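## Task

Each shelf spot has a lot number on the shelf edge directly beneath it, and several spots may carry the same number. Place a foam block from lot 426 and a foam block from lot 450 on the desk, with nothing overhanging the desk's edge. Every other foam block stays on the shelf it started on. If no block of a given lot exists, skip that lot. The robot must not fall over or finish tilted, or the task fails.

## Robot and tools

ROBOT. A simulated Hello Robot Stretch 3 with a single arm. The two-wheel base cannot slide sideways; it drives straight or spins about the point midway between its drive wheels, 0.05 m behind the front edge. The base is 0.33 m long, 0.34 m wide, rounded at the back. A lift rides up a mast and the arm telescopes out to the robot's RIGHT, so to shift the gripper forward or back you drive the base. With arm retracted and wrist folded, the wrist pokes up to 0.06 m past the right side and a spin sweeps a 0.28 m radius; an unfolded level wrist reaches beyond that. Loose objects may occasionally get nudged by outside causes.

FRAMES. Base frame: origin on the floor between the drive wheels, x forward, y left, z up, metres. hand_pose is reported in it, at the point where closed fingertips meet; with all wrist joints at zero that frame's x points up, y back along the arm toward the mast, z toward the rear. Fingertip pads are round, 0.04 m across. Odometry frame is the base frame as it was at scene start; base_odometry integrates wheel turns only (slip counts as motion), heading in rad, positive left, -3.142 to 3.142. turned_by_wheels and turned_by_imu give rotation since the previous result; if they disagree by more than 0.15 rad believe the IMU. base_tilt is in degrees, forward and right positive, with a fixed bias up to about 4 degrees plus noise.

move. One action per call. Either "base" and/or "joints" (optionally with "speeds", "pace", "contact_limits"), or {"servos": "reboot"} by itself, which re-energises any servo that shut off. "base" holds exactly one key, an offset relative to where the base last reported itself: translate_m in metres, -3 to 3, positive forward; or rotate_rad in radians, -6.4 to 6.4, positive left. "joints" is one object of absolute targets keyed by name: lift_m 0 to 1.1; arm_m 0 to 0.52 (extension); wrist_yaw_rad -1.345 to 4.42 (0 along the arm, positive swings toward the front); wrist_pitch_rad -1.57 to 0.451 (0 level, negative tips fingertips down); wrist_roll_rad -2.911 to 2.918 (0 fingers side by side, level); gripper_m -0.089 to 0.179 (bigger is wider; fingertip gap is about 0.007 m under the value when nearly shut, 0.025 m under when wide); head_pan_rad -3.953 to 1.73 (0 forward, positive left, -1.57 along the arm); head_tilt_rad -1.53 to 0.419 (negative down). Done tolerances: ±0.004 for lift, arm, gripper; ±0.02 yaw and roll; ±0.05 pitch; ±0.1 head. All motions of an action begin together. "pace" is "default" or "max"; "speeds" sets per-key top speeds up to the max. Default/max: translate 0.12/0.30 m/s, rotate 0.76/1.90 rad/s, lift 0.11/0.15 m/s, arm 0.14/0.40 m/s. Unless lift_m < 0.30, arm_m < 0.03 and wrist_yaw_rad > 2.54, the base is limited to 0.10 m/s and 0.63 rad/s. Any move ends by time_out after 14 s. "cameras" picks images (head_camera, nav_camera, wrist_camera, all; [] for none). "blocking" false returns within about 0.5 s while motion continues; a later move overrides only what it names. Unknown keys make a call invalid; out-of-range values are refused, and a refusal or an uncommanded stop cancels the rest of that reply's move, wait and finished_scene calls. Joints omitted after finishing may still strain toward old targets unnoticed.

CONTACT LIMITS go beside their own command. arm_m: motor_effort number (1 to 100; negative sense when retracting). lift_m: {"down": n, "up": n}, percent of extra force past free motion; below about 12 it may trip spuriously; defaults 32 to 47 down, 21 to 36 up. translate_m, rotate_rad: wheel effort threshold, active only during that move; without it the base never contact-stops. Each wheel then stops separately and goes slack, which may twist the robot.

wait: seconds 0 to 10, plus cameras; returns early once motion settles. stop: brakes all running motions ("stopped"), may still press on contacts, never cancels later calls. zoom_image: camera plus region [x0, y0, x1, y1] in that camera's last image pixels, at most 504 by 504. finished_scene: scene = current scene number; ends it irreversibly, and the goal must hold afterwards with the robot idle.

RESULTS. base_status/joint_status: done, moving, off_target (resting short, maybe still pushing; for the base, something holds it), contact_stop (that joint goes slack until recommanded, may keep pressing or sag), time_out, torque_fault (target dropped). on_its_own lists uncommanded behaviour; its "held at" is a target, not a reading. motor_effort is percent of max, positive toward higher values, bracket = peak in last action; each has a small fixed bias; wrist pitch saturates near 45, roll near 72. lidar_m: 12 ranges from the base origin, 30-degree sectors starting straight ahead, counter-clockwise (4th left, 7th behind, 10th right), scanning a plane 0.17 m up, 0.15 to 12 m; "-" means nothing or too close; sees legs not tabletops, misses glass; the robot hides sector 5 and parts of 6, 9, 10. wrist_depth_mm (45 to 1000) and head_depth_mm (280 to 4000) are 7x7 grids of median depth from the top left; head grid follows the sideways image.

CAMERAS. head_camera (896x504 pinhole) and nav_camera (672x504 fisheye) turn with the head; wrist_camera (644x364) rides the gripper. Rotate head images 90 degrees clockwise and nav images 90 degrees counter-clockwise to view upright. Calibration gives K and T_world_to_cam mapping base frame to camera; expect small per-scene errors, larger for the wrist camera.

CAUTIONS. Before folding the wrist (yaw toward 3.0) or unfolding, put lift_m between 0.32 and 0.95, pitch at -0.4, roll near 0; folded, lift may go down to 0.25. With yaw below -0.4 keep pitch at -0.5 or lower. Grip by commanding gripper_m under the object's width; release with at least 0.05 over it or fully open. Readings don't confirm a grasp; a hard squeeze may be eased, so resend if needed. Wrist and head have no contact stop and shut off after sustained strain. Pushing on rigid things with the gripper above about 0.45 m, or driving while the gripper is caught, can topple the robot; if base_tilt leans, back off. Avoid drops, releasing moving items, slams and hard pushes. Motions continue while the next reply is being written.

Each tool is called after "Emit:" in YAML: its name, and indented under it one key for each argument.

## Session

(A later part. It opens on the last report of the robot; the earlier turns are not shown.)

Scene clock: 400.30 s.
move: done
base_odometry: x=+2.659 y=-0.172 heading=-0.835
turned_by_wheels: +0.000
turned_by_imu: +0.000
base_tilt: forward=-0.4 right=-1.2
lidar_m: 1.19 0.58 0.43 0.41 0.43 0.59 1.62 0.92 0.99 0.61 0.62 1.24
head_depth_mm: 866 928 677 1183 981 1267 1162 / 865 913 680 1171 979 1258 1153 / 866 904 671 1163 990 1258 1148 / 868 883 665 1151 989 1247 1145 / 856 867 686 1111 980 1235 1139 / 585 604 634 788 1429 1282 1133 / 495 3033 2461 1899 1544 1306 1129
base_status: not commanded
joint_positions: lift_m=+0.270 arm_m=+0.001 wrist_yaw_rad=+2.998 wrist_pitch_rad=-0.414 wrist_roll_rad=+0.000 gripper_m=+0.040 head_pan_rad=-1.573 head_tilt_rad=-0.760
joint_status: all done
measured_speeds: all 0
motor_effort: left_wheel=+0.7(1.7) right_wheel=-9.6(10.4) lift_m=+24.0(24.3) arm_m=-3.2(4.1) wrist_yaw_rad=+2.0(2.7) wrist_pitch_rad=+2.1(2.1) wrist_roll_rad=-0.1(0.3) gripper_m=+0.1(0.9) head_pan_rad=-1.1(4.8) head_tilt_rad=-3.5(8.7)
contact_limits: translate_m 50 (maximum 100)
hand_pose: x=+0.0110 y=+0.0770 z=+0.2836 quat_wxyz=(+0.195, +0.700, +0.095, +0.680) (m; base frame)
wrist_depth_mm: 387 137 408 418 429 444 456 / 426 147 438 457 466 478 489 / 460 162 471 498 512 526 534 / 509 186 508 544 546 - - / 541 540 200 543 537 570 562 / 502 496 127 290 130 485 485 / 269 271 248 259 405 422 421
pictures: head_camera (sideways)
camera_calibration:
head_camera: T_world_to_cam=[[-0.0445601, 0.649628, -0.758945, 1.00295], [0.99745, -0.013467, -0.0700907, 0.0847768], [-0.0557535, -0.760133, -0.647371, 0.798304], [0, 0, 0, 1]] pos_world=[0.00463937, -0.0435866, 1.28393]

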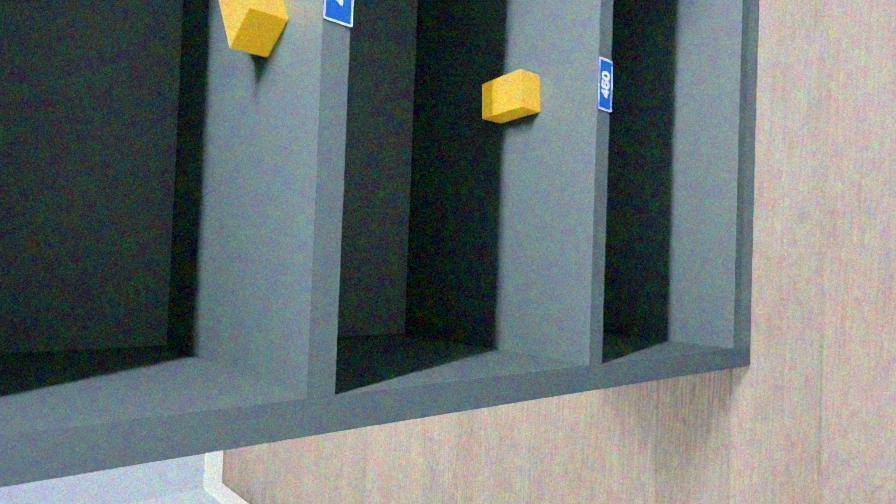

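Emit:
zoom_image:
  camera: "head_camera"
  region: [470, 40, 630, 140]

Scaled by 3.150 from the camera's 896x504 image, which has a finer 1280x720 frame.

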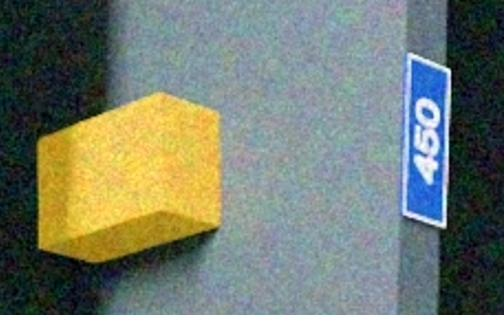

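Emit:
move:
  base: {"translate_m": -0.293}
  joints: {"lift_m": 0.6, "wrist_pitch_rad": -0.4, "head_pan_rad": -1.57, "head_tilt_rad": -0.7}
  pace: "max"
  cameras: []

Emit:
move:
  joints: {"wrist_yaw_rad": 0.0, "gripper_m": 0.179}
  cameras: ["head_camera"]

Emit:
move:
  joints: {"lift_m": 0.54, "wrist_pitch_rad": -0.25, "arm_m": 0.17}
  contact_limits: {"arm_m": 30}
  cameras: ["wrist_camera", "head_camera"]

Scene clock: 426.87 s.
move: done
base_odometry: x=+2.463 y=+0.045 heading=-0.835
turned_by_wheels: +0.000
turned_by_imu: +0.000
base_tilt: forward=-0.4 right=-1.3
lidar_m: 1.48 0.58 0.43 0.41 0.43 0.59 1.64 1.47 0.72 1.05 0.73 1.54
head_depth_mm: 857 938 712 1103 976 1063 1167 / 859 937 705 1197 997 1274 1185 / 859 944 696 1200 987 1274 1176 / 859 944 670 1192 980 1262 1172 / 861 928 682 1192 974 1285 1162 / 861 929 669 1186 971 1286 1164 / 860 929 697 1173 967 1241 1158
base_status: done
joint_positions: lift_m=+0.600 arm_m=+0.001 wrist_yaw_rad=+2.998 wrist_pitch_rad=-0.414 wrist_roll_rad=+0.000 gripper_m=+0.040 head_pan_rad=-1.570 head_tilt_rad=-0.698
joint_status: all done
measured_speeds: all 0
motor_effort: left_wheel=-0.1(10.6) right_wheel=-9.7(16.1) lift_m=+23.4(32.9) arm_m=+1.2(1.5) wrist_yaw_rad=+1.9(3.5) wrist_pitch_rad=+2.1(4.5) wrist_roll_rad=+0.0(0.3) gripper_m=+0.0(0.9) head_pan_rad=+3.3(4.8) head_tilt_rad=-1.2(3.5)
hand_pose: x=+0.0110 y=+0.0770 z=+0.6135 quat_wxyz=(+0.195, +0.700, +0.096, +0.680) (m; base frame)
wrist_depth_mm: 387 137 407 418 430 440 454 / 425 148 439 455 467 480 489 / 463 162 473 501 513 530 536 / 512 187 219 537 - - - / 541 198 200 - 152 - - / - - 127 - 127 - - / - - 257 739 747 768 750
pictures: none
No camera images: "cameras" was empty.

Scene clock: 429.37 s.
move: done
base_odometry: x=+2.463 y=+0.045 heading=-0.835
turned_by_wheels: +0.000
turned_by_imu: +0.000
base_tilt: forward=-0.3 right=-1.1
lidar_m: 1.48 0.58 0.43 0.41 0.43 0.59 1.63 1.47 0.72 1.05 0.74 1.54
head_depth_mm: 859 943 714 1098 974 1064 1168 / 858 943 705 1197 991 1274 1180 / 860 940 695 1197 992 1274 1134 / 856 940 672 1193 980 1264 485 / 859 929 677 1197 976 1287 1139 / 856 928 672 1184 967 1279 1161 / 857 931 697 1172 961 1244 1159
base_status: not commanded
joint_positions: lift_m=+0.600 arm_m=+0.001 wrist_yaw_rad=+0.003 wrist_pitch_rad=-0.414 wrist_roll_rad=+0.000 gripper_m=+0.179 head_pan_rad=-1.570 head_tilt_rad=-0.698
joint_status: all done
measured_speeds: all 0
motor_effort: left_wheel=+0.2(0.8) right_wheel=-8.9(10.3) lift_m=+23.9(24.5) arm_m=+2.7(3.1) wrist_yaw_rad=-3.2(7.2) wrist_pitch_rad=+2.1(2.3) wrist_roll_rad=-0.2(0.3) gripper_m=+0.6(84.2) head_pan_rad=+3.5(3.9) head_tilt_rad=-4.6(4.9)
hand_pose: x=-0.0208 y=-0.3704 z=+0.6135 quat_wxyz=(+0.693, +0.147, -0.691, -0.145) (m; base frame)
wrist_depth_mm: - - - - - - - / - - - - - - - / - - - - - - - / - - - - - - - / - 146 - - - 894 - / 122 140 - - - - - / 750 683 - - - - 105
pictures: head_camera (sideways)
camera_calibration:
head_camera: T_world_to_cam=[[-0.0468239, 0.60117, -0.797748, 1.0535], [0.997495, -0.0142447, -0.0692827, 0.0836867], [-0.0530144, -0.798994, -0.598997, 0.735424], [0, 0, 0, 1]] pos_world=[0.00484027, -0.0445434, 1.28675]

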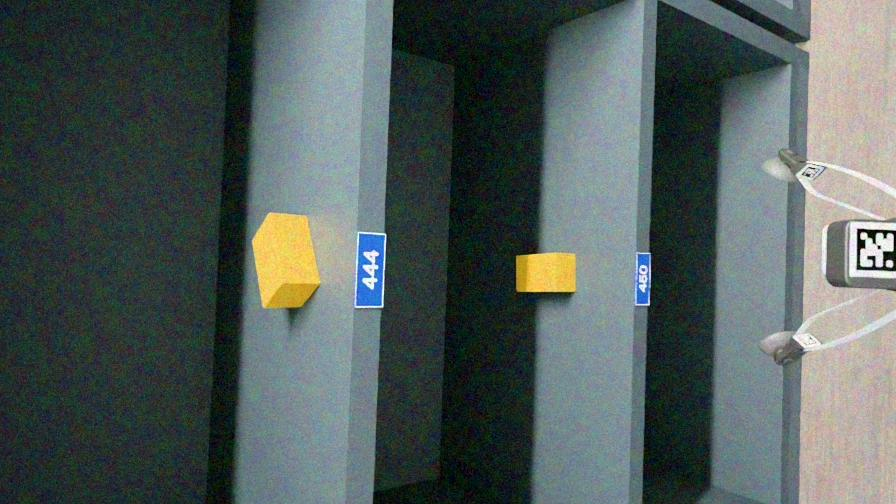

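Scene clock: 431.87 s.
move: done
base_odometry: x=+2.463 y=+0.045 heading=-0.835
turned_by_wheels: +0.000
turned_by_imu: +0.000
base_tilt: forward=-0.3 right=-1.3
lidar_m: 1.48 0.58 0.43 0.41 0.43 0.59 1.63 1.47 0.72 1.04 0.73 1.54
head_depth_mm: 858 942 709 1099 973 1071 1169 / 857 943 703 1199 997 1277 1133 / 856 945 694 1203 991 915 524 / 857 934 671 1195 978 635 575 / 858 926 677 1193 976 1254 1162 / 856 929 671 1184 972 1279 1161 / 861 932 698 1169 966 1246 1154
base_status: not commanded
joint_positions: lift_m=+0.540 arm_m=+0.170 wrist_yaw_rad=+0.003 wrist_pitch_rad=-0.272 wrist_roll_rad=+0.000 gripper_m=+0.179 head_pan_rad=-1.570 head_tilt_rad=-0.700
joint_status: all done
measured_speeds: all 0
motor_effort: left_wheel=+0.1(0.7) right_wheel=-8.7(10.8) lift_m=+29.4(30.0) arm_m=+12.7(14.4) wrist_yaw_rad=-2.7(4.7) wrist_pitch_rad=+3.5(6.5) wrist_roll_rad=+0.2(0.3) gripper_m=+1.0(1.1) head_pan_rad=+2.9(3.9) head_tilt_rad=-6.0(6.7)
contact_limits: arm_m 30 (drawing in: default 31, maximum 55; extending or still: default 39, maximum 69)
hand_pose: x=-0.0208 y=-0.5553 z=+0.5866 quat_wxyz=(+0.701, +0.097, -0.700, -0.095) (m; base frame)
wrist_depth_mm: - - - - - - 550 / - - - - - - 589 / - - - - - - - / 328 326 323 322 320 320 317 / 268 256 266 265 265 263 260 / 119 142 236 233 234 231 221 / - 680 - - - - 105
pictures: head_camera (sideways), wrist_camera
camera_calibration:
head_camera: T_world_to_cam=[[-0.0468185, 0.602479, -0.796761, 1.05221], [0.997496, -0.014134, -0.0693015, 0.0837088], [-0.0530141, -0.79801, -0.600308, 0.7371], [0, 0, 0, 1]] pos_world=[0.00484029, -0.0445365, 1.28665]
wrist_camera: T_world_to_cam=[[-0.998879, -0.0430358, -0.0197211, -0.0264982], [-0.00210173, 0.456496, -0.889723, 0.807984], [0.0472925, -0.888684, -0.456075, -0.0588068], [0, 0, 0, 1]] pos_world=[-0.0219892, -0.422243, 0.691539]

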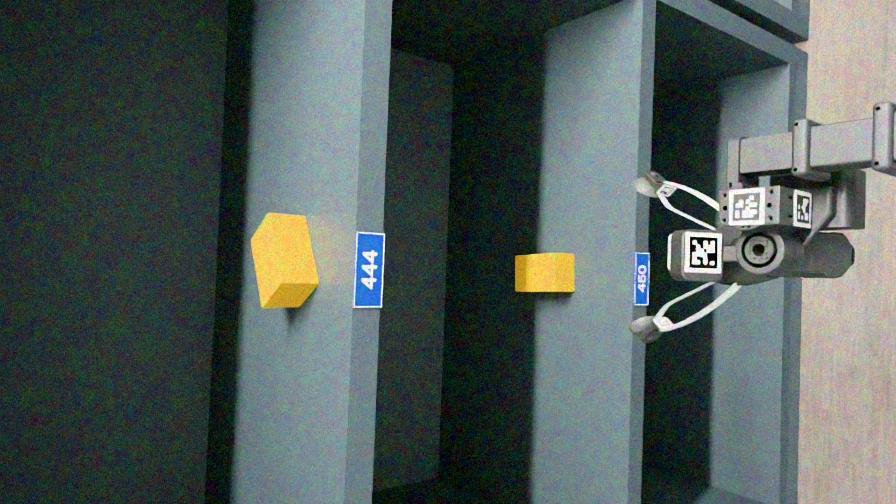

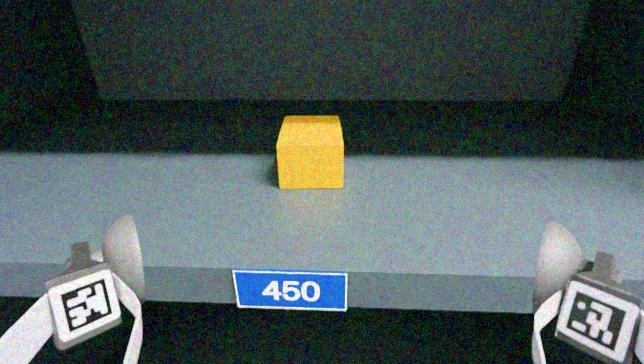

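Emit:
move:
  base: {"translate_m": 0.026}
  joints: {"lift_m": 0.523}
  cameras: []

Emit:
move:
  joints: {"arm_m": 0.275}
  contact_limits: {"arm_m": 30}
  cameras: ["wrist_camera"]

Scene clock: 444.63 s.
move: done
base_odometry: x=+2.480 y=+0.026 heading=-0.835
turned_by_wheels: +0.000
turned_by_imu: +0.000
base_tilt: forward=-0.1 right=-1.1
lidar_m: 1.46 0.58 0.43 0.41 0.43 0.59 1.64 1.48 0.74 1.05 0.72 1.51
head_depth_mm: 855 941 709 1160 1004 1119 1179 / 855 944 702 1200 993 1272 1163 / 855 940 692 1204 989 1270 530 / 858 935 672 1197 963 655 574 / 858 927 677 1190 974 1263 1170 / 859 930 670 1183 968 1271 1156 / 857 930 698 1140 963 1215 1152
base_status: done
joint_positions: lift_m=+0.523 arm_m=+0.170 wrist_yaw_rad=+0.003 wrist_pitch_rad=-0.272 wrist_roll_rad=+0.000 gripper_m=+0.179 head_pan_rad=-1.570 head_tilt_rad=-0.700
joint_status: all done
measured_speeds: all 0
motor_effort: left_wheel=+5.5(10.7) right_wheel=+3.7(8.5) lift_m=+23.6(28.5) arm_m=+12.1(12.9) wrist_yaw_rad=-4.0(4.1) wrist_pitch_rad=+3.5(3.7) wrist_roll_rad=+0.0(0.2) gripper_m=+0.5(1.1) head_pan_rad=+3.2(3.7) head_tilt_rad=-6.0(6.3)
contact_limits: arm_m 30 (drawing in: default 31, maximum 55; extending or still: default 39, maximum 69)
hand_pose: x=-0.0209 y=-0.5553 z=+0.5697 quat_wxyz=(+0.701, +0.097, -0.700, -0.095) (m; base frame)
wrist_depth_mm: - - - - - - 554 / - - - - - - 585 / - - - - - - - / 311 310 306 289 302 302 299 / 240 230 237 248 236 235 233 / 118 140 233 - 226 223 213 / - - - - - - 105
pictures: none
No camera images: "cameras" was empty.

Scene clock: 446.63 s.
move: done
base_odometry: x=+2.480 y=+0.026 heading=-0.835
turned_by_wheels: +0.000
turned_by_imu: +0.000
base_tilt: forward=-0.4 right=-1.2
lidar_m: 1.46 0.58 0.43 0.41 0.43 0.59 1.63 1.48 0.74 1.05 0.72 1.52
head_depth_mm: 858 945 709 1163 1005 1115 1179 / 856 945 702 1197 997 1274 1155 / 856 943 691 1198 988 627 1106 / 854 937 671 1202 962 659 1166 / 856 925 675 1189 970 1290 1162 / 859 932 671 1181 966 1279 1160 / 861 926 695 1137 962 1214 1161
base_status: not commanded
joint_positions: lift_m=+0.523 arm_m=+0.275 wrist_yaw_rad=+0.003 wrist_pitch_rad=-0.272 wrist_roll_rad=+0.000 gripper_m=+0.179 head_pan_rad=-1.570 head_tilt_rad=-0.700
joint_status: all done
measured_speeds: all 0
motor_effort: left_wheel=+5.6(6.2) right_wheel=+3.6(4.4) lift_m=+24.3(25.0) arm_m=+11.8(14.6) wrist_yaw_rad=-4.0(4.3) wrist_pitch_rad=+3.6(3.7) wrist_roll_rad=+0.1(0.3) gripper_m=+0.9(1.0) head_pan_rad=+2.7(3.7) head_tilt_rad=-6.9(6.9)
contact_limits: arm_m 30 (drawing in: default 31, maximum 55; extending or still: default 39, maximum 69)
hand_pose: x=-0.0209 y=-0.6603 z=+0.5697 quat_wxyz=(+0.701, +0.097, -0.700, -0.095) (m; base frame)
wrist_depth_mm: - - - - - - - / - - - - - - - / - - - - - - - / 308 306 305 - 303 299 284 / 239 227 236 226 235 233 243 / 123 180 193 193 192 192 190 / - 164 163 162 162 162 105
pictures: wrist_camera
camera_calibration:
wrist_camera: T_world_to_cam=[[-0.998888, -0.042821, -0.0197078, -0.0312479], [-0.00200087, 0.456222, -0.889864, 0.840743], [0.047096, -0.888835, -0.455801, -0.160141], [0, 0, 0, 1]] pos_world=[-0.021989, -0.527242, 0.674539]

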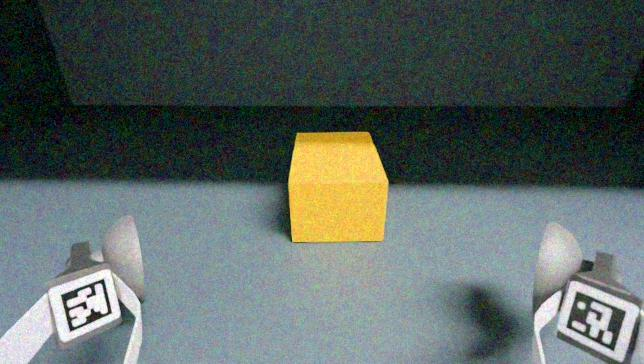

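Centred.

Emit:
move:
  joints: {"arm_m": 0.37}
  contact_limits: {"arm_m": 30}
  cameras: []

Emit:
move:
  joints: {"gripper_m": 0.02}
  cameras: ["wrist_camera"]

Emit:
move:
  joints: {"lift_m": 0.59}
  cameras: []

Emit:
move:
  joints: {"arm_m": 0.0}
  cameras: ["wrist_camera","head_camera"]

Scene clock: 455.30 s.
move: done
base_odometry: x=+2.480 y=+0.026 heading=-0.835
turned_by_wheels: +0.000
turned_by_imu: +0.000
base_tilt: forward=-0.5 right=-1.1
lidar_m: 1.46 0.58 0.43 0.41 0.43 0.59 1.64 1.48 0.74 1.05 0.72 1.51
head_depth_mm: 858 945 711 1161 1007 1116 1180 / 860 943 702 1200 997 1277 1155 / 857 943 689 1200 938 627 1104 / 860 933 672 1200 800 1257 1175 / 857 929 678 1192 964 1287 1167 / 858 924 671 1178 967 1279 1157 / 861 930 695 1141 960 1219 1162
base_status: not commanded
joint_positions: lift_m=+0.523 arm_m=+0.370 wrist_yaw_rad=+0.003 wrist_pitch_rad=-0.272 wrist_roll_rad=+0.000 gripper_m=+0.179 head_pan_rad=-1.570 head_tilt_rad=-0.700
joint_status: all done
measured_speeds: all 0
motor_effort: left_wheel=+5.5(6.2) right_wheel=+3.8(4.4) lift_m=+26.0(26.2) arm_m=+12.2(15.0) wrist_yaw_rad=-2.5(3.8) wrist_pitch_rad=+3.6(3.7) wrist_roll_rad=-0.3(0.3) gripper_m=+0.7(1.4) head_pan_rad=+2.6(3.7) head_tilt_rad=-5.5(6.2)
contact_limits: arm_m 30 (drawing in: default 31, maximum 55; extending or still: default 39, maximum 69)
hand_pose: x=-0.0209 y=-0.7553 z=+0.5697 quat_wxyz=(+0.701, +0.097, -0.700, -0.095) (m; base frame)
wrist_depth_mm: 400 397 393 390 385 384 382 / - - - - - 402 395 / - - - - - - - / 309 307 303 320 303 299 283 / 250 228 236 153 225 233 242 / 123 180 186 135 178 190 190 / - 163 158 131 153 162 105
pictures: none
No camera images: "cameras" was empty.

Scene clock: 457.43 s.
move: done
base_odometry: x=+2.480 y=+0.026 heading=-0.835
turned_by_wheels: +0.000
turned_by_imu: +0.000
base_tilt: forward=-0.2 right=-1.3
lidar_m: 1.46 0.58 0.43 0.41 0.43 0.59 1.63 1.48 0.74 1.04 0.72 1.52
head_depth_mm: 858 940 708 1162 1005 1113 1176 / 857 939 703 1201 994 1274 1157 / 857 941 691 1207 933 627 1107 / 859 938 671 1207 801 1254 1174 / 856 925 677 1190 977 1290 1165 / 858 928 670 1180 972 1283 1159 / 858 927 698 1136 960 1213 1152
base_status: not commanded
joint_positions: lift_m=+0.523 arm_m=+0.370 wrist_yaw_rad=+0.002 wrist_pitch_rad=-0.272 wrist_roll_rad=+0.000 gripper_m=+0.021 head_pan_rad=-1.570 head_tilt_rad=-0.700
joint_status: all done
measured_speeds: all 0
motor_effort: left_wheel=+5.1(6.2) right_wheel=+3.5(4.4) lift_m=+26.7(27.0) arm_m=+12.2(13.5) wrist_yaw_rad=-2.8(3.9) wrist_pitch_rad=+3.5(3.7) wrist_roll_rad=-0.1(0.4) gripper_m=-16.7(88.9) head_pan_rad=+2.3(3.3) head_tilt_rad=-5.0(5.6)
contact_limits: arm_m 30 (drawing in: default 31, maximum 55; extending or still: default 39, maximum 69)
hand_pose: x=-0.0209 y=-0.7553 z=+0.5697 quat_wxyz=(+0.701, +0.097, -0.700, -0.095) (m; base frame)
wrist_depth_mm: 400 396 395 392 387 384 381 / - - - - - 398 396 / - - - - - - - / 310 307 306 322 301 299 282 / 239 238 159 153 159 233 232 / 194 194 129 135 127 190 191 / 169 154 158 133 153 152 161
pictures: wrist_camera
camera_calibration:
wrist_camera: T_world_to_cam=[[-0.998898, -0.0425984, -0.0197013, -0.0351818], [-0.00189886, 0.456107, -0.889923, 0.884055], [0.0468952, -0.888905, -0.455685, -0.244706], [0, 0, 0, 1]] pos_world=[-0.0219888, -0.622242, 0.674539]

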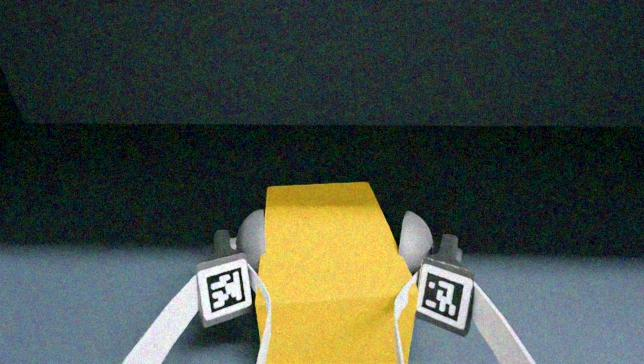

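Scene clock: 458.87 s.
move: done
base_odometry: x=+2.480 y=+0.026 heading=-0.835
turned_by_wheels: +0.000
turned_by_imu: +0.000
base_tilt: forward=-0.2 right=-1.1
lidar_m: 1.46 0.58 0.43 0.41 0.43 0.59 1.64 1.48 0.74 1.05 0.72 1.51
head_depth_mm: 859 938 712 1162 1000 1116 1179 / 859 940 701 1199 995 1247 462 / 859 943 690 1198 667 1205 1134 / 858 934 671 1202 694 1290 1174 / 856 933 675 1192 975 1287 1166 / 853 924 669 1179 969 1277 1160 / 856 929 695 1141 962 1215 1154
base_status: not commanded
joint_positions: lift_m=+0.590 arm_m=+0.370 wrist_yaw_rad=+0.002 wrist_pitch_rad=-0.272 wrist_roll_rad=+0.000 gripper_m=+0.021 head_pan_rad=-1.570 head_tilt_rad=-0.700
joint_status: all done
measured_speeds: all 0
motor_effort: left_wheel=+5.7(6.0) right_wheel=+3.7(4.2) lift_m=+28.2(31.5) arm_m=+10.8(12.7) wrist_yaw_rad=-2.2(4.4) wrist_pitch_rad=+3.5(3.7) wrist_roll_rad=-0.2(0.3) gripper_m=-16.9(17.3) head_pan_rad=+2.9(3.4) head_tilt_rad=-5.1(5.8)
contact_limits: arm_m 30 (drawing in: default 31, maximum 55; extending or still: default 39, maximum 69)
hand_pose: x=-0.0209 y=-0.7553 z=+0.6367 quat_wxyz=(+0.701, +0.097, -0.700, -0.095) (m; base frame)
wrist_depth_mm: 401 399 397 392 390 383 375 / - - - - - 401 398 / - - - - - - - / - - - - - - - / - - 153 153 147 330 328 / 287 297 129 135 127 282 280 / 243 102 228 133 225 224 239
pictures: none
No camera images: "cameras" was empty.

Scene clock: 462.80 s.
move: done
base_odometry: x=+2.480 y=+0.026 heading=-0.835
turned_by_wheels: +0.000
turned_by_imu: +0.000
base_tilt: forward=-0.2 right=-1.2
lidar_m: 1.46 0.58 0.43 0.41 0.43 0.59 1.63 1.48 0.74 1.05 0.72 1.51
head_depth_mm: 859 944 710 1157 1006 1117 1187 / 856 940 702 1203 993 1276 1184 / 858 943 691 1202 987 1269 1174 / 857 936 671 1201 979 689 480 / 861 927 678 1195 975 1287 1161 / 859 927 671 1189 967 1279 1156 / 860 926 697 1141 959 1211 1156
base_status: not commanded
joint_positions: lift_m=+0.590 arm_m=+0.001 wrist_yaw_rad=+0.002 wrist_pitch_rad=-0.272 wrist_roll_rad=+0.000 gripper_m=+0.021 head_pan_rad=-1.570 head_tilt_rad=-0.700
joint_status: all done
measured_speeds: all 0
motor_effort: left_wheel=+5.5(6.1) right_wheel=+3.5(4.6) lift_m=+25.9(28.7) arm_m=-12.0(14.6) wrist_yaw_rad=-1.6(4.1) wrist_pitch_rad=+3.5(3.7) wrist_roll_rad=-0.2(0.3) gripper_m=-16.9(17.4) head_pan_rad=+2.5(3.3) head_tilt_rad=-5.2(5.7)
hand_pose: x=-0.0209 y=-0.3859 z=+0.6367 quat_wxyz=(+0.701, +0.097, -0.700, -0.095) (m; base frame)
wrist_depth_mm: - - - - - - - / - - - - - 758 - / - - - - - - - / - - - - - - - / - - 153 153 146 - - / - - 129 135 127 842 - / 859 94 - 133 132 116 -
pictures: head_camera (sideways), wrist_camera
camera_calibration:
head_camera: T_world_to_cam=[[-0.0468095, 0.602653, -0.796629, 1.05205], [0.997496, -0.0141229, -0.0692964, 0.0837027], [-0.0530124, -0.797878, -0.600483, 0.737332], [0, 0, 0, 1]] pos_world=[0.00484032, -0.0445356, 1.28665]
wrist_camera: T_world_to_cam=[[-0.998898, -0.0425984, -0.0197013, -0.0181217], [-0.00189886, 0.456107, -0.889923, 0.775148], [0.0468952, -0.888905, -0.455685, 0.114276], [0, 0, 0, 1]] pos_world=[-0.0219888, -0.252742, 0.741539]

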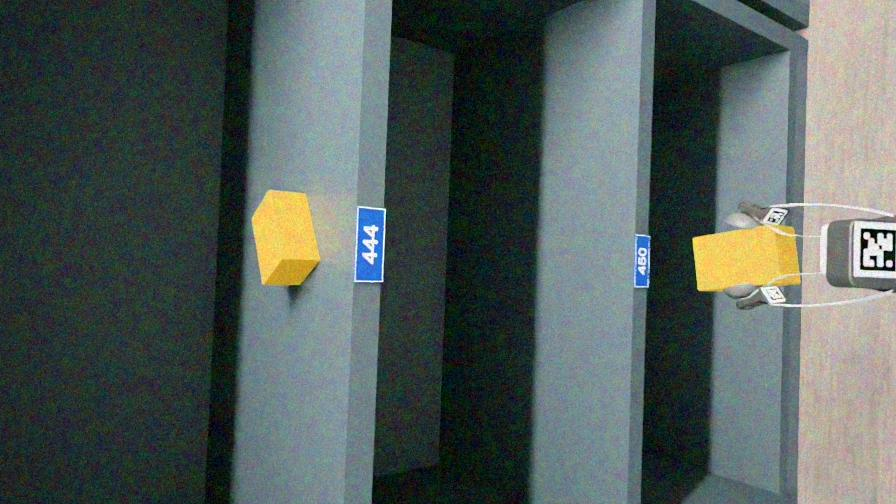

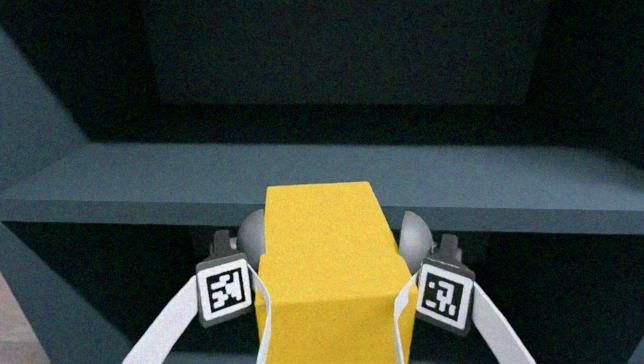

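Emit:
move:
  base: {"translate_m": 1.03}
  joints: {"lift_m": 0.76, "head_pan_rad": -1.57, "head_tilt_rad": -0.6}
  contact_limits: {"translate_m": 50}
  cameras: []

Emit:
move:
  base: {"rotate_rad": -1.59}
  cameras: ["nav_camera"]

Scene clock: 500.97 s.
move: done
base_odometry: x=+3.171 y=-0.738 heading=-0.835
turned_by_wheels: +0.000
turned_by_imu: +0.000
base_tilt: forward=-0.3 right=-1.2
lidar_m: 0.44 0.46 0.42 0.41 0.42 0.58 1.62 0.85 0.84 1.68 0.62 0.45
head_depth_mm: 2743 2907 3237 2533 1875 1432 1247 / 2751 3035 3259 2513 1865 1492 1240 / 2753 3034 3276 2501 1863 1481 1207 / 2744 3076 3247 2484 1839 547 347 / 2733 2983 3253 2430 1825 1462 1187 / 1867 1921 1979 2046 1761 1461 1216 / 1246 1271 1304 1322 1364 1358 1208
base_status: done
joint_positions: lift_m=+0.760 arm_m=+0.001 wrist_yaw_rad=+0.002 wrist_pitch_rad=-0.272 wrist_roll_rad=+0.000 gripper_m=+0.021 head_pan_rad=-1.570 head_tilt_rad=-0.600
joint_status: all done
measured_speeds: all 0
motor_effort: left_wheel=+2.2(10.4) right_wheel=+6.6(10.7) lift_m=+24.7(32.2) arm_m=-11.9(12.8) wrist_yaw_rad=-2.4(4.2) wrist_pitch_rad=+3.5(3.7) wrist_roll_rad=-0.1(0.3) gripper_m=-16.7(17.5) head_pan_rad=+2.1(3.1) head_tilt_rad=+3.3(4.8)
contact_limits: translate_m 50 (maximum 100)
hand_pose: x=-0.0209 y=-0.3859 z=+0.8067 quat_wxyz=(+0.701, +0.097, -0.700, -0.095) (m; base frame)
wrist_depth_mm: - - - - - - - / - - - - - - - / - - - - - - - / - - - - - - - / - - 156 153 159 - - / - - 129 135 127 - - / - 102 - 133 143 985 -
pictures: none
No camera images: "cameras" was empty.

Scene clock: 504.60 s.
move: done
base_odometry: x=+3.171 y=-0.738 heading=-2.425
turned_by_wheels: -1.590
turned_by_imu: -1.564
base_tilt: forward=-0.2 right=-1.1
lidar_m: 1.71 0.62 0.46 0.44 0.45 0.42 0.41 0.42 0.58 1.59 0.85 0.83
head_depth_mm: 1168 1152 1130 1102 1085 1068 1043 / 1743 1668 1621 1589 1551 1409 1228 / 3320 3152 3016 2364 1846 1468 1207 / 3517 - 3690 2454 1850 549 347 / 3534 - 3588 2457 1829 1460 1192 / 2847 2959 2969 2400 1804 1456 1216 / 1989 2114 2257 2095 1751 1445 1213
base_status: done
joint_positions: lift_m=+0.760 arm_m=+0.001 wrist_yaw_rad=+0.002 wrist_pitch_rad=-0.272 wrist_roll_rad=+0.000 gripper_m=+0.021 head_pan_rad=-1.570 head_tilt_rad=-0.600
joint_status: not commanded
measured_speeds: all 0
motor_effort: left_wheel=+8.8(12.2) right_wheel=-9.3(13.9) lift_m=+25.3(25.7) arm_m=-11.7(12.9) wrist_yaw_rad=-3.0(4.5) wrist_pitch_rad=+3.6(3.7) wrist_roll_rad=+0.0(0.3) gripper_m=-16.5(17.4) head_pan_rad=+2.1(2.9) head_tilt_rad=+3.0(4.6)
hand_pose: x=-0.0209 y=-0.3859 z=+0.8067 quat_wxyz=(+0.701, +0.097, -0.700, -0.095) (m; base frame)
wrist_depth_mm: - - - - - - 502 / - - - - - - 497 / - - - - - - 496 / - - - - - - 496 / - - 154 153 159 - 491 / - - 129 135 127 - 493 / - 946 - 132 143 116 491
pictures: nav_camera (sideways)
camera_calibration:
nav_camera: T_world_to_cam=[[0.0175182, -0.542463, 0.839897, -1.04988], [-0.999788, -0.018573, 0.00885738, 0.0447945], [0.0107946, -0.839874, -0.542673, 0.659432], [0, 0, 0, 1]] pos_world=[0.0560587, -0.0148506, 1.23925]

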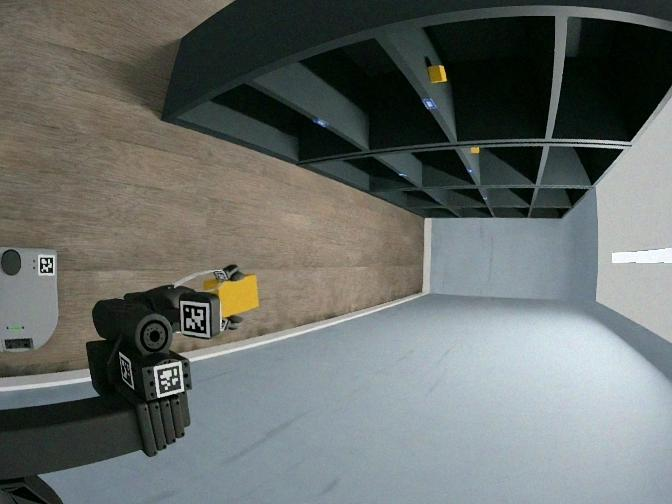

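Emit:
move:
  joints: {"head_pan_rad": 0.0, "head_tilt_rad": -0.35}
  cameras: ["head_camera","nav_camera"]

Scene clock: 513.67 s.
move: done
base_odometry: x=+3.171 y=-0.738 heading=-2.425
turned_by_wheels: +0.000
turned_by_imu: +0.000
base_tilt: forward=-0.2 right=-1.3
lidar_m: 1.71 0.62 0.45 0.44 0.46 0.42 0.41 0.42 0.58 1.59 0.85 0.83
head_depth_mm: 2817 3008 3131 3289 2690 1946 1495 / 2855 2990 3168 3360 2677 1909 1491 / 2840 2963 3173 3419 2666 1911 1481 / 2850 2998 3167 3356 2638 1902 1470 / 2832 2944 3118 3266 2574 1873 1471 / 1623 1688 1737 1789 1847 1754 1463 / 1146 1165 1191 1212 1239 1289 1316
base_status: not commanded
joint_positions: lift_m=+0.760 arm_m=+0.001 wrist_yaw_rad=+0.002 wrist_pitch_rad=-0.272 wrist_roll_rad=+0.000 gripper_m=+0.021 head_pan_rad=+0.038 head_tilt_rad=-0.343
joint_status: all done
measured_speeds: translate_m=+0.000 rotate_rad=+0.000 lift_m=+0.000 arm_m=+0.000 wrist_yaw_rad=+0.000 wrist_pitch_rad=+0.000 wrist_roll_rad=+0.000 head_pan_rad=-0.024 head_tilt_rad=+0.000
motor_effort: left_wheel=+8.9(9.0) right_wheel=-9.3(10.1) lift_m=+26.1(26.4) arm_m=-9.1(9.8) wrist_yaw_rad=-1.7(3.9) wrist_pitch_rad=+3.5(3.7) wrist_roll_rad=+0.1(0.3) gripper_m=-16.5(17.2) head_pan_rad=-3.2(5.0) head_tilt_rad=+0.7(7.7)
hand_pose: x=-0.0209 y=-0.3859 z=+0.8067 quat_wxyz=(+0.701, +0.097, -0.700, -0.095) (m; base frame)
wrist_depth_mm: - - - - - - 500 / - - - - - - 496 / - - - - - - 496 / - - - - - - 499 / - - 154 153 159 - 495 / - - 129 135 127 - 490 / - 966 - 132 143 116 497
pictures: head_camera (sideways), nav_camera (sideways)
camera_calibration:
head_camera: T_world_to_cam=[[-0.284312, -0.0570665, -0.957032, 1.26275], [0.000487251, 0.998218, -0.0596671, 0.0773504], [0.958732, -0.0174304, -0.283778, 0.319103], [0, 0, 0, 1]] pos_world=[0.0530425, 0.00041011, 1.30366]
nav_camera: T_world_to_cam=[[0.310545, 0.0287619, 0.950123, -1.19547], [0.0526802, -0.998527, 0.0130088, 0.0328751], [0.949098, 0.0460129, -0.311603, 0.352986], [0, 0, 0, 1]] pos_world=[0.0344965, 0.0509687, 1.2454]

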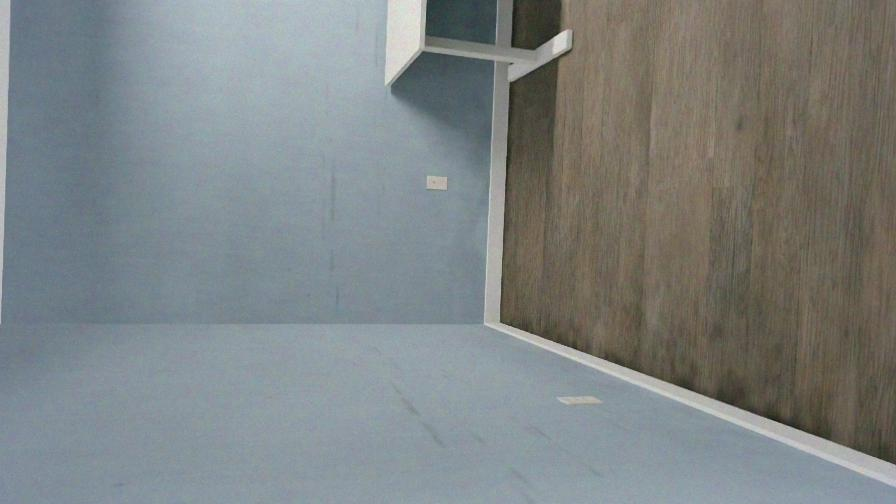

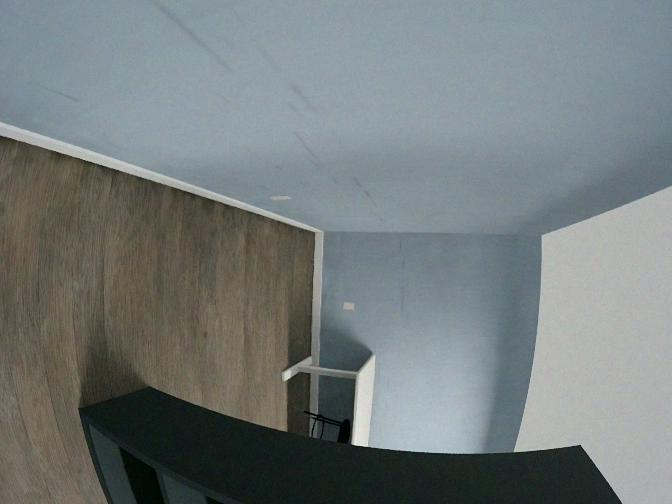

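Emit:
move:
  base: {"translate_m": 1.3}
  contact_limits: {"translate_m": 50}
  cameras: []

Emit:
move:
  base: {"translate_m": 0.52}
  joints: {"head_pan_rad": -1.57, "head_tilt_rad": -0.6}
  contact_limits: {"translate_m": 50}
  cameras: []

Emit:
move:
  base: {"rotate_rad": 1.587}
  cameras: ["head_camera"]

Scene clock: 539.23 s.
move: done
base_odometry: x=+2.192 y=-1.592 heading=-2.424
turned_by_wheels: +0.000
turned_by_imu: +0.000
base_tilt: forward=-0.3 right=-1.2
lidar_m: 1.71 0.62 0.46 0.44 0.46 0.63 1.70 0.82 0.63 0.92 2.16 1.85
head_depth_mm: 1766 1843 1969 2076 2242 1898 1494 / 1755 1851 1980 2091 2230 1898 1484 / 1738 1844 1946 2087 2209 1888 1464 / 1742 1848 1954 2087 2196 1883 1459 / 1745 1831 1947 2056 2206 1861 1456 / 1737 1809 1903 2023 2134 1802 1454 / 1294 1317 1343 1359 1389 1423 1353
base_status: done
joint_positions: lift_m=+0.760 arm_m=+0.001 wrist_yaw_rad=+0.002 wrist_pitch_rad=-0.272 wrist_roll_rad=+0.000 gripper_m=+0.021 head_pan_rad=+0.000 head_tilt_rad=-0.350
joint_status: not commanded
measured_speeds: all 0
motor_effort: left_wheel=+8.0(13.2) right_wheel=+0.6(10.8) lift_m=+27.8(29.0) arm_m=+3.4(7.1) wrist_yaw_rad=-2.9(4.2) wrist_pitch_rad=+3.4(3.7) wrist_roll_rad=+0.0(0.3) gripper_m=-16.3(17.4) head_pan_rad=-3.0(4.0) head_tilt_rad=-0.5(4.2)
contact_limits: translate_m 50 (maximum 100)
hand_pose: x=-0.0209 y=-0.3859 z=+0.8067 quat_wxyz=(+0.701, +0.097, -0.700, -0.095) (m; base frame)
wrist_depth_mm: - - - - - 389 296 / - - - - - 389 311 / - - - - - 388 334 / - - - - - - 353 / - - 154 153 149 384 382 / - - 130 135 127 - - / - - - 133 133 106 -
pictures: none
No camera images: "cameras" was empty.

Scene clock: 545.57 s.
move: done
base_odometry: x=+1.800 y=-1.934 heading=-2.424
turned_by_wheels: +0.000
turned_by_imu: +0.001
base_tilt: forward=-0.3 right=-1.3
lidar_m: 1.53 0.62 0.46 0.44 0.45 0.63 1.72 0.95 1.07 2.93 1.76 1.43
head_depth_mm: 2152 2103 2041 2011 1815 1493 1240 / 3132 3087 2971 2443 1862 1488 1242 / 3553 3843 3674 2448 1863 1478 1200 / 3566 3840 3696 2472 1840 548 347 / 3453 3808 3628 2419 1822 1454 1200 / 3587 3855 3595 2385 1802 1459 1216 / 3451 3823 3323 2383 1810 1448 1212
base_status: done
joint_positions: lift_m=+0.760 arm_m=+0.001 wrist_yaw_rad=+0.002 wrist_pitch_rad=-0.272 wrist_roll_rad=+0.000 gripper_m=+0.021 head_pan_rad=-1.570 head_tilt_rad=-0.600
joint_status: all done
measured_speeds: all 0
motor_effort: left_wheel=+3.1(13.0) right_wheel=+6.7(10.6) lift_m=+29.1(30.0) arm_m=+7.8(8.0) wrist_yaw_rad=-1.7(4.2) wrist_pitch_rad=+3.7(3.7) wrist_roll_rad=-0.1(0.3) gripper_m=-16.5(17.3) head_pan_rad=+3.4(6.1) head_tilt_rad=+3.4(10.0)
contact_limits: translate_m 50 (maximum 100)
hand_pose: x=-0.0209 y=-0.3859 z=+0.8067 quat_wxyz=(+0.701, +0.097, -0.700, -0.095) (m; base frame)
wrist_depth_mm: - - - - - - - / - - - - - - - / - - - - - - - / - - - - - - - / - - 155 153 159 - - / - - 129 135 127 - - / - - - 132 142 - -
pictures: none
No camera images: "cameras" was empty.

Scene clock: 549.20 s.
move: done
base_odometry: x=+1.800 y=-1.934 heading=-0.838
turned_by_wheels: +1.587
turned_by_imu: +1.561
base_tilt: forward=-0.3 right=-1.3
lidar_m: 0.44 0.46 0.63 1.72 0.95 1.07 2.97 1.76 1.43 1.54 0.62 0.46
head_depth_mm: 1278 1387 1536 1731 1858 1502 1253 / 1264 1392 1536 1734 1861 1483 1237 / 1269 1390 1552 1728 1857 1474 1208 / 1259 1382 1539 1733 1838 548 347 / 1265 1390 1538 1703 1814 1466 1199 / 1267 1385 1530 1720 1757 1460 1224 / 1233 1279 1317 1337 1359 1365 1212
base_status: done
joint_positions: lift_m=+0.760 arm_m=+0.001 wrist_yaw_rad=+0.002 wrist_pitch_rad=-0.272 wrist_roll_rad=+0.000 gripper_m=+0.021 head_pan_rad=-1.570 head_tilt_rad=-0.600
joint_status: not commanded
measured_speeds: all 0
motor_effort: left_wheel=-8.5(12.3) right_wheel=+8.6(12.6) lift_m=+29.2(30.1) arm_m=+1.8(8.7) wrist_yaw_rad=-2.3(4.2) wrist_pitch_rad=+3.7(3.7) wrist_roll_rad=-0.3(0.5) gripper_m=-16.8(17.4) head_pan_rad=+2.8(4.1) head_tilt_rad=+2.4(3.9)
hand_pose: x=-0.0209 y=-0.3859 z=+0.8067 quat_wxyz=(+0.701, +0.097, -0.700, -0.095) (m; base frame)
wrist_depth_mm: - - - - - - - / - - - - - - - / - - - - - - - / - - - - - - - / - - 156 153 159 - - / - - 129 135 127 - - / - 102 - 133 143 - -
pictures: head_camera (sideways)
camera_calibration:
head_camera: T_world_to_cam=[[-0.0468075, 0.519847, -0.852976, 1.12552], [0.997502, -0.0209063, -0.0674797, 0.0813502], [-0.0529117, -0.854004, -0.517569, 0.629443], [0, 0, 0, 1]] pos_world=[0.00484061, -0.0458494, 1.29131]

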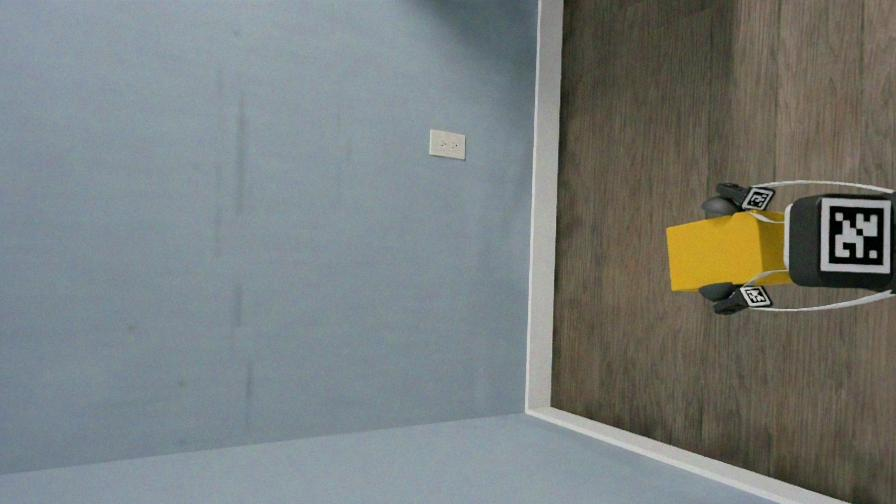

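Emit:
move:
  base: {"translate_m": -1.2}
  contact_limits: {"translate_m": 50}
  cameras: ["head_camera"]

Scene clock: 567.60 s.
move: done
base_odometry: x=+0.997 y=-1.042 heading=-0.838
turned_by_wheels: +0.000
turned_by_imu: -0.001
base_tilt: forward=-0.5 right=-1.2
lidar_m: 1.63 1.69 0.78 0.75 0.78 1.07 2.65 2.13 0.99 1.08 1.59 1.69
head_depth_mm: 1267 1390 1508 1132 1207 1456 1246 / 1269 1393 1496 1123 1682 1484 1235 / 1264 1381 1497 1109 1666 1481 1209 / 1266 1395 1488 1098 1714 548 347 / 1259 1387 1485 1087 1713 1457 1194 / 1268 1389 1502 1081 1429 1415 1214 / 1267 1377 1534 1075 1679 1448 1212
base_status: done
joint_positions: lift_m=+0.760 arm_m=+0.001 wrist_yaw_rad=+0.002 wrist_pitch_rad=-0.272 wrist_roll_rad=+0.000 gripper_m=+0.021 head_pan_rad=-1.570 head_tilt_rad=-0.600
joint_status: not commanded
measured_speeds: all 0
motor_effort: left_wheel=-5.8(12.2) right_wheel=-5.3(11.7) lift_m=+23.9(28.7) arm_m=-8.4(12.7) wrist_yaw_rad=-2.9(4.6) wrist_pitch_rad=+3.5(3.7) wrist_roll_rad=+0.2(0.3) gripper_m=-16.7(17.4) head_pan_rad=+1.9(3.4) head_tilt_rad=+0.2(3.1)
contact_limits: translate_m 50 (maximum 100)
hand_pose: x=-0.0209 y=-0.3859 z=+0.8067 quat_wxyz=(+0.701, +0.097, -0.700, -0.095) (m; base frame)
wrist_depth_mm: - - - - - - - / - - - - - - - / - - - - - - - / - - - - - - - / - - 154 153 159 - - / - - 129 135 127 - - / - - - 132 143 995 -
pictures: head_camera (sideways)
camera_calibration:
head_camera: T_world_to_cam=[[-0.0468075, 0.519847, -0.852976, 1.12552], [0.997502, -0.0209063, -0.0674797, 0.0813502], [-0.0529117, -0.854004, -0.517569, 0.629443], [0, 0, 0, 1]] pos_world=[0.00484061, -0.0458494, 1.29131]

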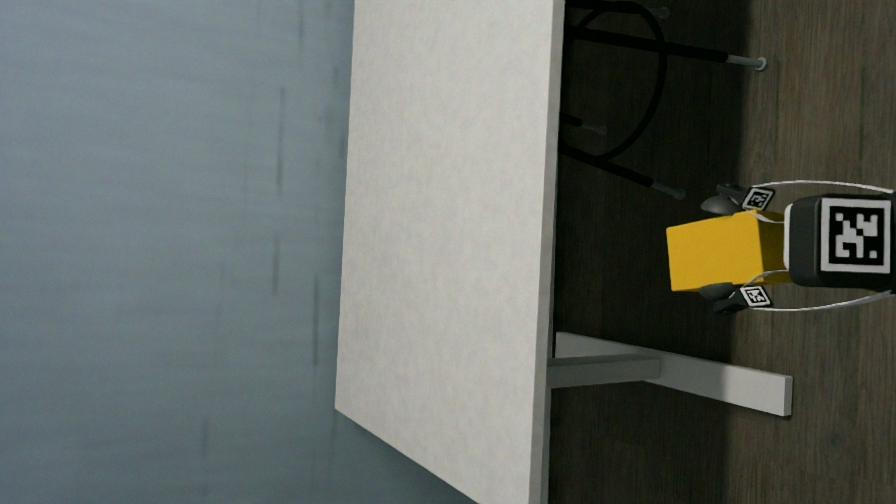

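Emit:
move:
  joints: {"arm_m": 0.495}
  contact_limits: {"arm_m": 35}
  cameras: []

Emit:
move:
  joints: {"lift_m": 0.705}
  speeds: {"lift_m": 0.04}
  cameras: ["wrist_camera"]

Scene clock: 579.17 s.
move: done
base_odometry: x=+0.997 y=-1.042 heading=-0.838
turned_by_wheels: +0.000
turned_by_imu: +0.000
base_tilt: forward=-0.3 right=-1.2
lidar_m: 1.63 1.69 0.78 0.75 0.78 1.07 2.65 2.13 0.99 1.08 1.59 1.69
head_depth_mm: 1269 1388 1494 1133 1214 1464 304 / 1268 1393 1499 1127 499 377 320 / 1262 1387 1490 666 1434 1476 1229 / 1261 1384 1492 759 1717 1474 1229 / 1257 1384 1487 1091 1713 1454 1214 / 1266 1381 1489 1077 1427 1418 1217 / 1263 1385 1541 1074 1682 1445 1217
base_status: not commanded
joint_positions: lift_m=+0.760 arm_m=+0.495 wrist_yaw_rad=+0.002 wrist_pitch_rad=-0.272 wrist_roll_rad=+0.000 gripper_m=+0.021 head_pan_rad=-1.570 head_tilt_rad=-0.600
joint_status: all done
measured_speeds: all 0
motor_effort: left_wheel=-5.4(6.4) right_wheel=-5.2(6.4) lift_m=+28.8(30.1) arm_m=+11.4(14.7) wrist_yaw_rad=-3.3(3.9) wrist_pitch_rad=+3.5(3.7) wrist_roll_rad=+0.1(0.4) gripper_m=-16.4(17.5) head_pan_rad=+1.0(2.0) head_tilt_rad=-1.1(1.6)
contact_limits: arm_m 35 (drawing in: default 31, maximum 55; extending or still: default 39, maximum 69); translate_m 50 (maximum 100)
hand_pose: x=-0.0209 y=-0.8803 z=+0.8067 quat_wxyz=(+0.701, +0.097, -0.700, -0.095) (m; base frame)
wrist_depth_mm: - - - - - - - / - - - - - - - / - - - - - - - / - - - - - - - / - - 153 153 146 - - / - - 129 135 127 - - / - 94 - 133 132 106 -
pictures: none
No camera images: "cameras" was empty.

Scene clock: 581.03 s.
move: done
base_odometry: x=+0.997 y=-1.042 heading=-0.838
turned_by_wheels: +0.000
turned_by_imu: +0.000
base_tilt: forward=-0.3 right=-1.3
lidar_m: 1.63 1.69 0.78 0.75 0.78 1.07 2.65 2.13 0.98 1.08 1.59 1.69
head_depth_mm: 1264 1398 1517 1135 1208 1461 1249 / 1261 1392 1498 1125 936 442 355 / 1262 1384 1496 1064 692 1433 1239 / 1266 1387 1492 965 1708 1470 1234 / 1260 1387 1500 1092 1697 1466 1219 / 1267 1386 1507 1081 1444 1418 1210 / 1268 1385 1538 1072 1672 1445 1212
base_status: not commanded
joint_positions: lift_m=+0.705 arm_m=+0.495 wrist_yaw_rad=+0.002 wrist_pitch_rad=-0.255 wrist_roll_rad=+0.000 gripper_m=+0.021 head_pan_rad=-1.570 head_tilt_rad=-0.600
joint_status: all done
measured_speeds: all 0
motor_effort: left_wheel=-5.8(6.3) right_wheel=-5.8(6.0) lift_m=+20.7(28.4) arm_m=+7.2(11.9) wrist_yaw_rad=-2.4(4.4) wrist_pitch_rad=+0.4(3.6) wrist_roll_rad=+0.0(0.3) gripper_m=-17.0(17.1) head_pan_rad=+0.8(1.4) head_tilt_rad=-0.9(2.1)
contact_limits: arm_m 35 (drawing in: default 31, maximum 55; extending or still: default 39, maximum 69); translate_m 50 (maximum 100)
hand_pose: x=-0.0209 y=-0.8819 z=+0.7558 quat_wxyz=(+0.702, +0.091, -0.701, -0.089) (m; base frame)
wrist_depth_mm: - - - - - - - / - - - - - - - / - - - - - - - / - - - - - - - / - - 153 153 146 - - / - - 128 135 127 - - / - 94 - 131 132 107 -
pictures: wrist_camera
camera_calibration:
wrist_camera: T_world_to_cam=[[-0.998898, -0.042885, -0.019069, -0.0376291], [-0.00179895, 0.440985, -0.897513, 1.0997], [0.046899, -0.896489, -0.440576, -0.290421], [0, 0, 0, 1]] pos_world=[-0.0219889, -0.746923, 0.858322]

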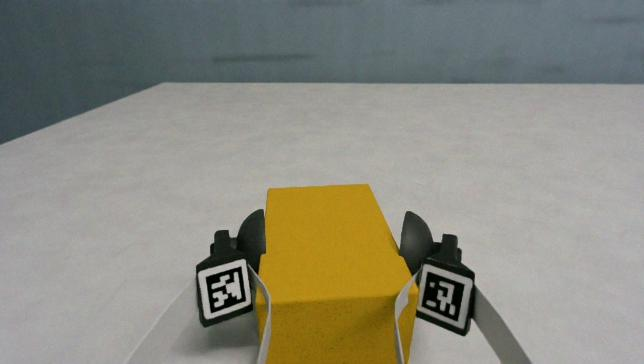

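Emit:
move:
  joints: {"gripper_m": 0.13}
  cameras: []

Emit:
move:
  joints: {"arm_m": 0.1}
  pace: "max"
  cameras: ["head_camera", "nav_camera"]

Scene clock: 588.23 s.
move: done
base_odometry: x=+0.997 y=-1.042 heading=-0.838
turned_by_wheels: +0.000
turned_by_imu: +0.000
base_tilt: forward=-0.3 right=-1.2
lidar_m: 1.63 1.69 0.78 0.75 0.78 1.07 2.65 2.13 0.99 1.08 1.59 1.69
head_depth_mm: 1257 1394 1506 1132 1210 1456 1252 / 1262 1393 1484 1124 936 443 355 / 1266 1393 1490 1113 692 1433 1235 / 1265 1385 1488 1000 1712 1474 1224 / 1269 1394 1494 1085 1701 1453 1221 / 1267 1389 1493 1083 1429 1427 1213 / 1262 1386 1537 1074 1683 1439 1214
base_status: not commanded
joint_positions: lift_m=+0.705 arm_m=+0.495 wrist_yaw_rad=+0.002 wrist_pitch_rad=-0.263 wrist_roll_rad=+0.000 gripper_m=+0.130 head_pan_rad=-1.570 head_tilt_rad=-0.600
joint_status: all done
measured_speeds: all 0
motor_effort: left_wheel=-5.8(6.2) right_wheel=-5.1(5.9) lift_m=+29.2(29.7) arm_m=-4.6(4.6) wrist_yaw_rad=-2.9(3.7) wrist_pitch_rad=+2.0(2.1) wrist_roll_rad=+0.0(0.3) gripper_m=+0.5(83.0) head_pan_rad=+0.7(0.9) head_tilt_rad=-1.5(3.0)
contact_limits: arm_m 35 (drawing in: default 31, maximum 55; extending or still: default 39, maximum 69); translate_m 50 (maximum 100)
hand_pose: x=-0.0209 y=-0.8811 z=+0.7538 quat_wxyz=(+0.701, +0.094, -0.700, -0.092) (m; base frame)
wrist_depth_mm: - - - - - - - / - - - - - - - / - - - - - - - / - - - - - - - / - - 148 155 154 144 - / - 125 - 130 130 123 - / - 121 - 134 138 - -
pictures: none
No camera images: "cameras" was empty.

Scene clock: 590.50 s.
move: done
base_odometry: x=+0.997 y=-1.042 heading=-0.838
turned_by_wheels: +0.000
turned_by_imu: +0.000
base_tilt: forward=-0.4 right=-1.2
lidar_m: 1.62 1.69 0.78 0.75 0.78 1.07 2.65 2.13 0.99 1.08 1.59 1.69
head_depth_mm: 1261 1379 1508 1137 1207 1457 1247 / 1270 1380 1497 1128 1681 1482 370 / 1263 1394 1493 1106 1669 1433 354 / 1259 1386 1494 1099 1710 476 374 / 1259 1392 1497 1089 1699 1419 1218 / 1258 1387 1495 1079 1436 1421 1223 / 1263 1384 1539 1070 1666 1457 1211
base_status: not commanded
joint_positions: lift_m=+0.705 arm_m=+0.100 wrist_yaw_rad=+0.002 wrist_pitch_rad=-0.265 wrist_roll_rad=+0.000 gripper_m=+0.130 head_pan_rad=-1.570 head_tilt_rad=-0.600
joint_status: all done
measured_speeds: all 0
motor_effort: left_wheel=-5.7(6.3) right_wheel=-5.2(6.1) lift_m=+24.1(29.8) arm_m=-11.0(13.6) wrist_yaw_rad=-2.1(4.5) wrist_pitch_rad=+2.2(2.4) wrist_roll_rad=+0.0(0.5) gripper_m=+0.3(1.1) head_pan_rad=+0.2(1.0) head_tilt_rad=-2.5(3.2)
contact_limits: translate_m 50 (maximum 100)
hand_pose: x=-0.0209 y=-0.4860 z=+0.7534 quat_wxyz=(+0.701, +0.094, -0.700, -0.093) (m; base frame)
wrist_depth_mm: - - - - - - - / - - - - - - - / - - - - - - - / - - - - - - - / - - - - - - - / - 125 - - - 123 - / - 946 - - - 925 971
pictures: head_camera (sideways), nav_camera (sideways)
camera_calibration:
head_camera: T_world_to_cam=[[-0.0468075, 0.519847, -0.852976, 1.12552], [0.997502, -0.0209063, -0.0674797, 0.0813502], [-0.0529117, -0.854004, -0.517569, 0.629443], [0, 0, 0, 1]] pos_world=[0.00484061, -0.0458494, 1.29131]
nav_camera: T_world_to_cam=[[0.0175727, -0.54239, 0.839943, -1.04994], [-0.999786, -0.0186854, 0.0088508, 0.0448014], [0.0108941, -0.839919, -0.542602, 0.659338], [0, 0, 0, 1]] pos_world=[0.0560593, -0.0148512, 1.23925]

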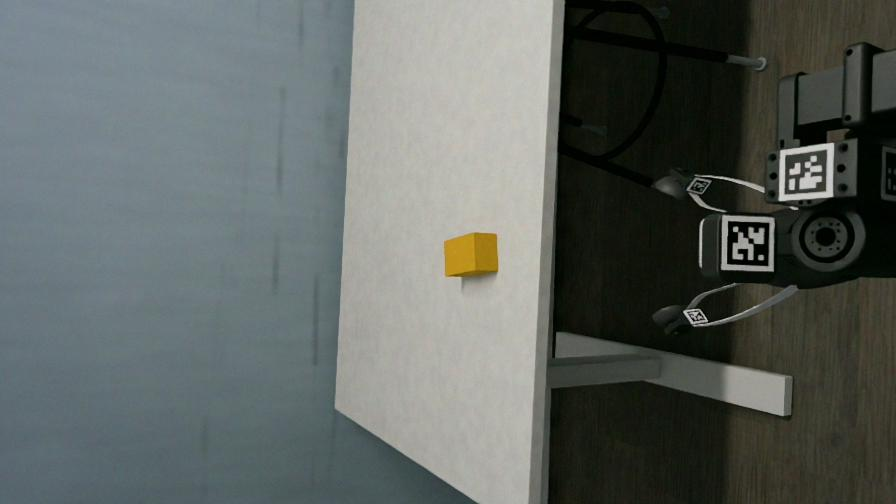

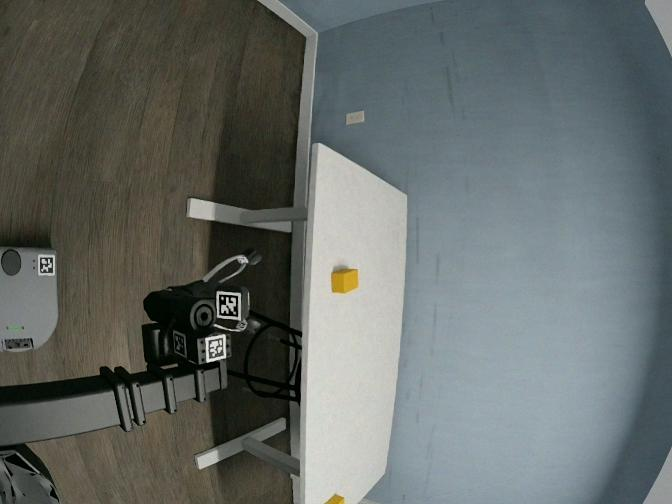

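Both blocks are on the desk.

Emit:
finished_scene:
  scene: 3

The scene is finished: the task was done.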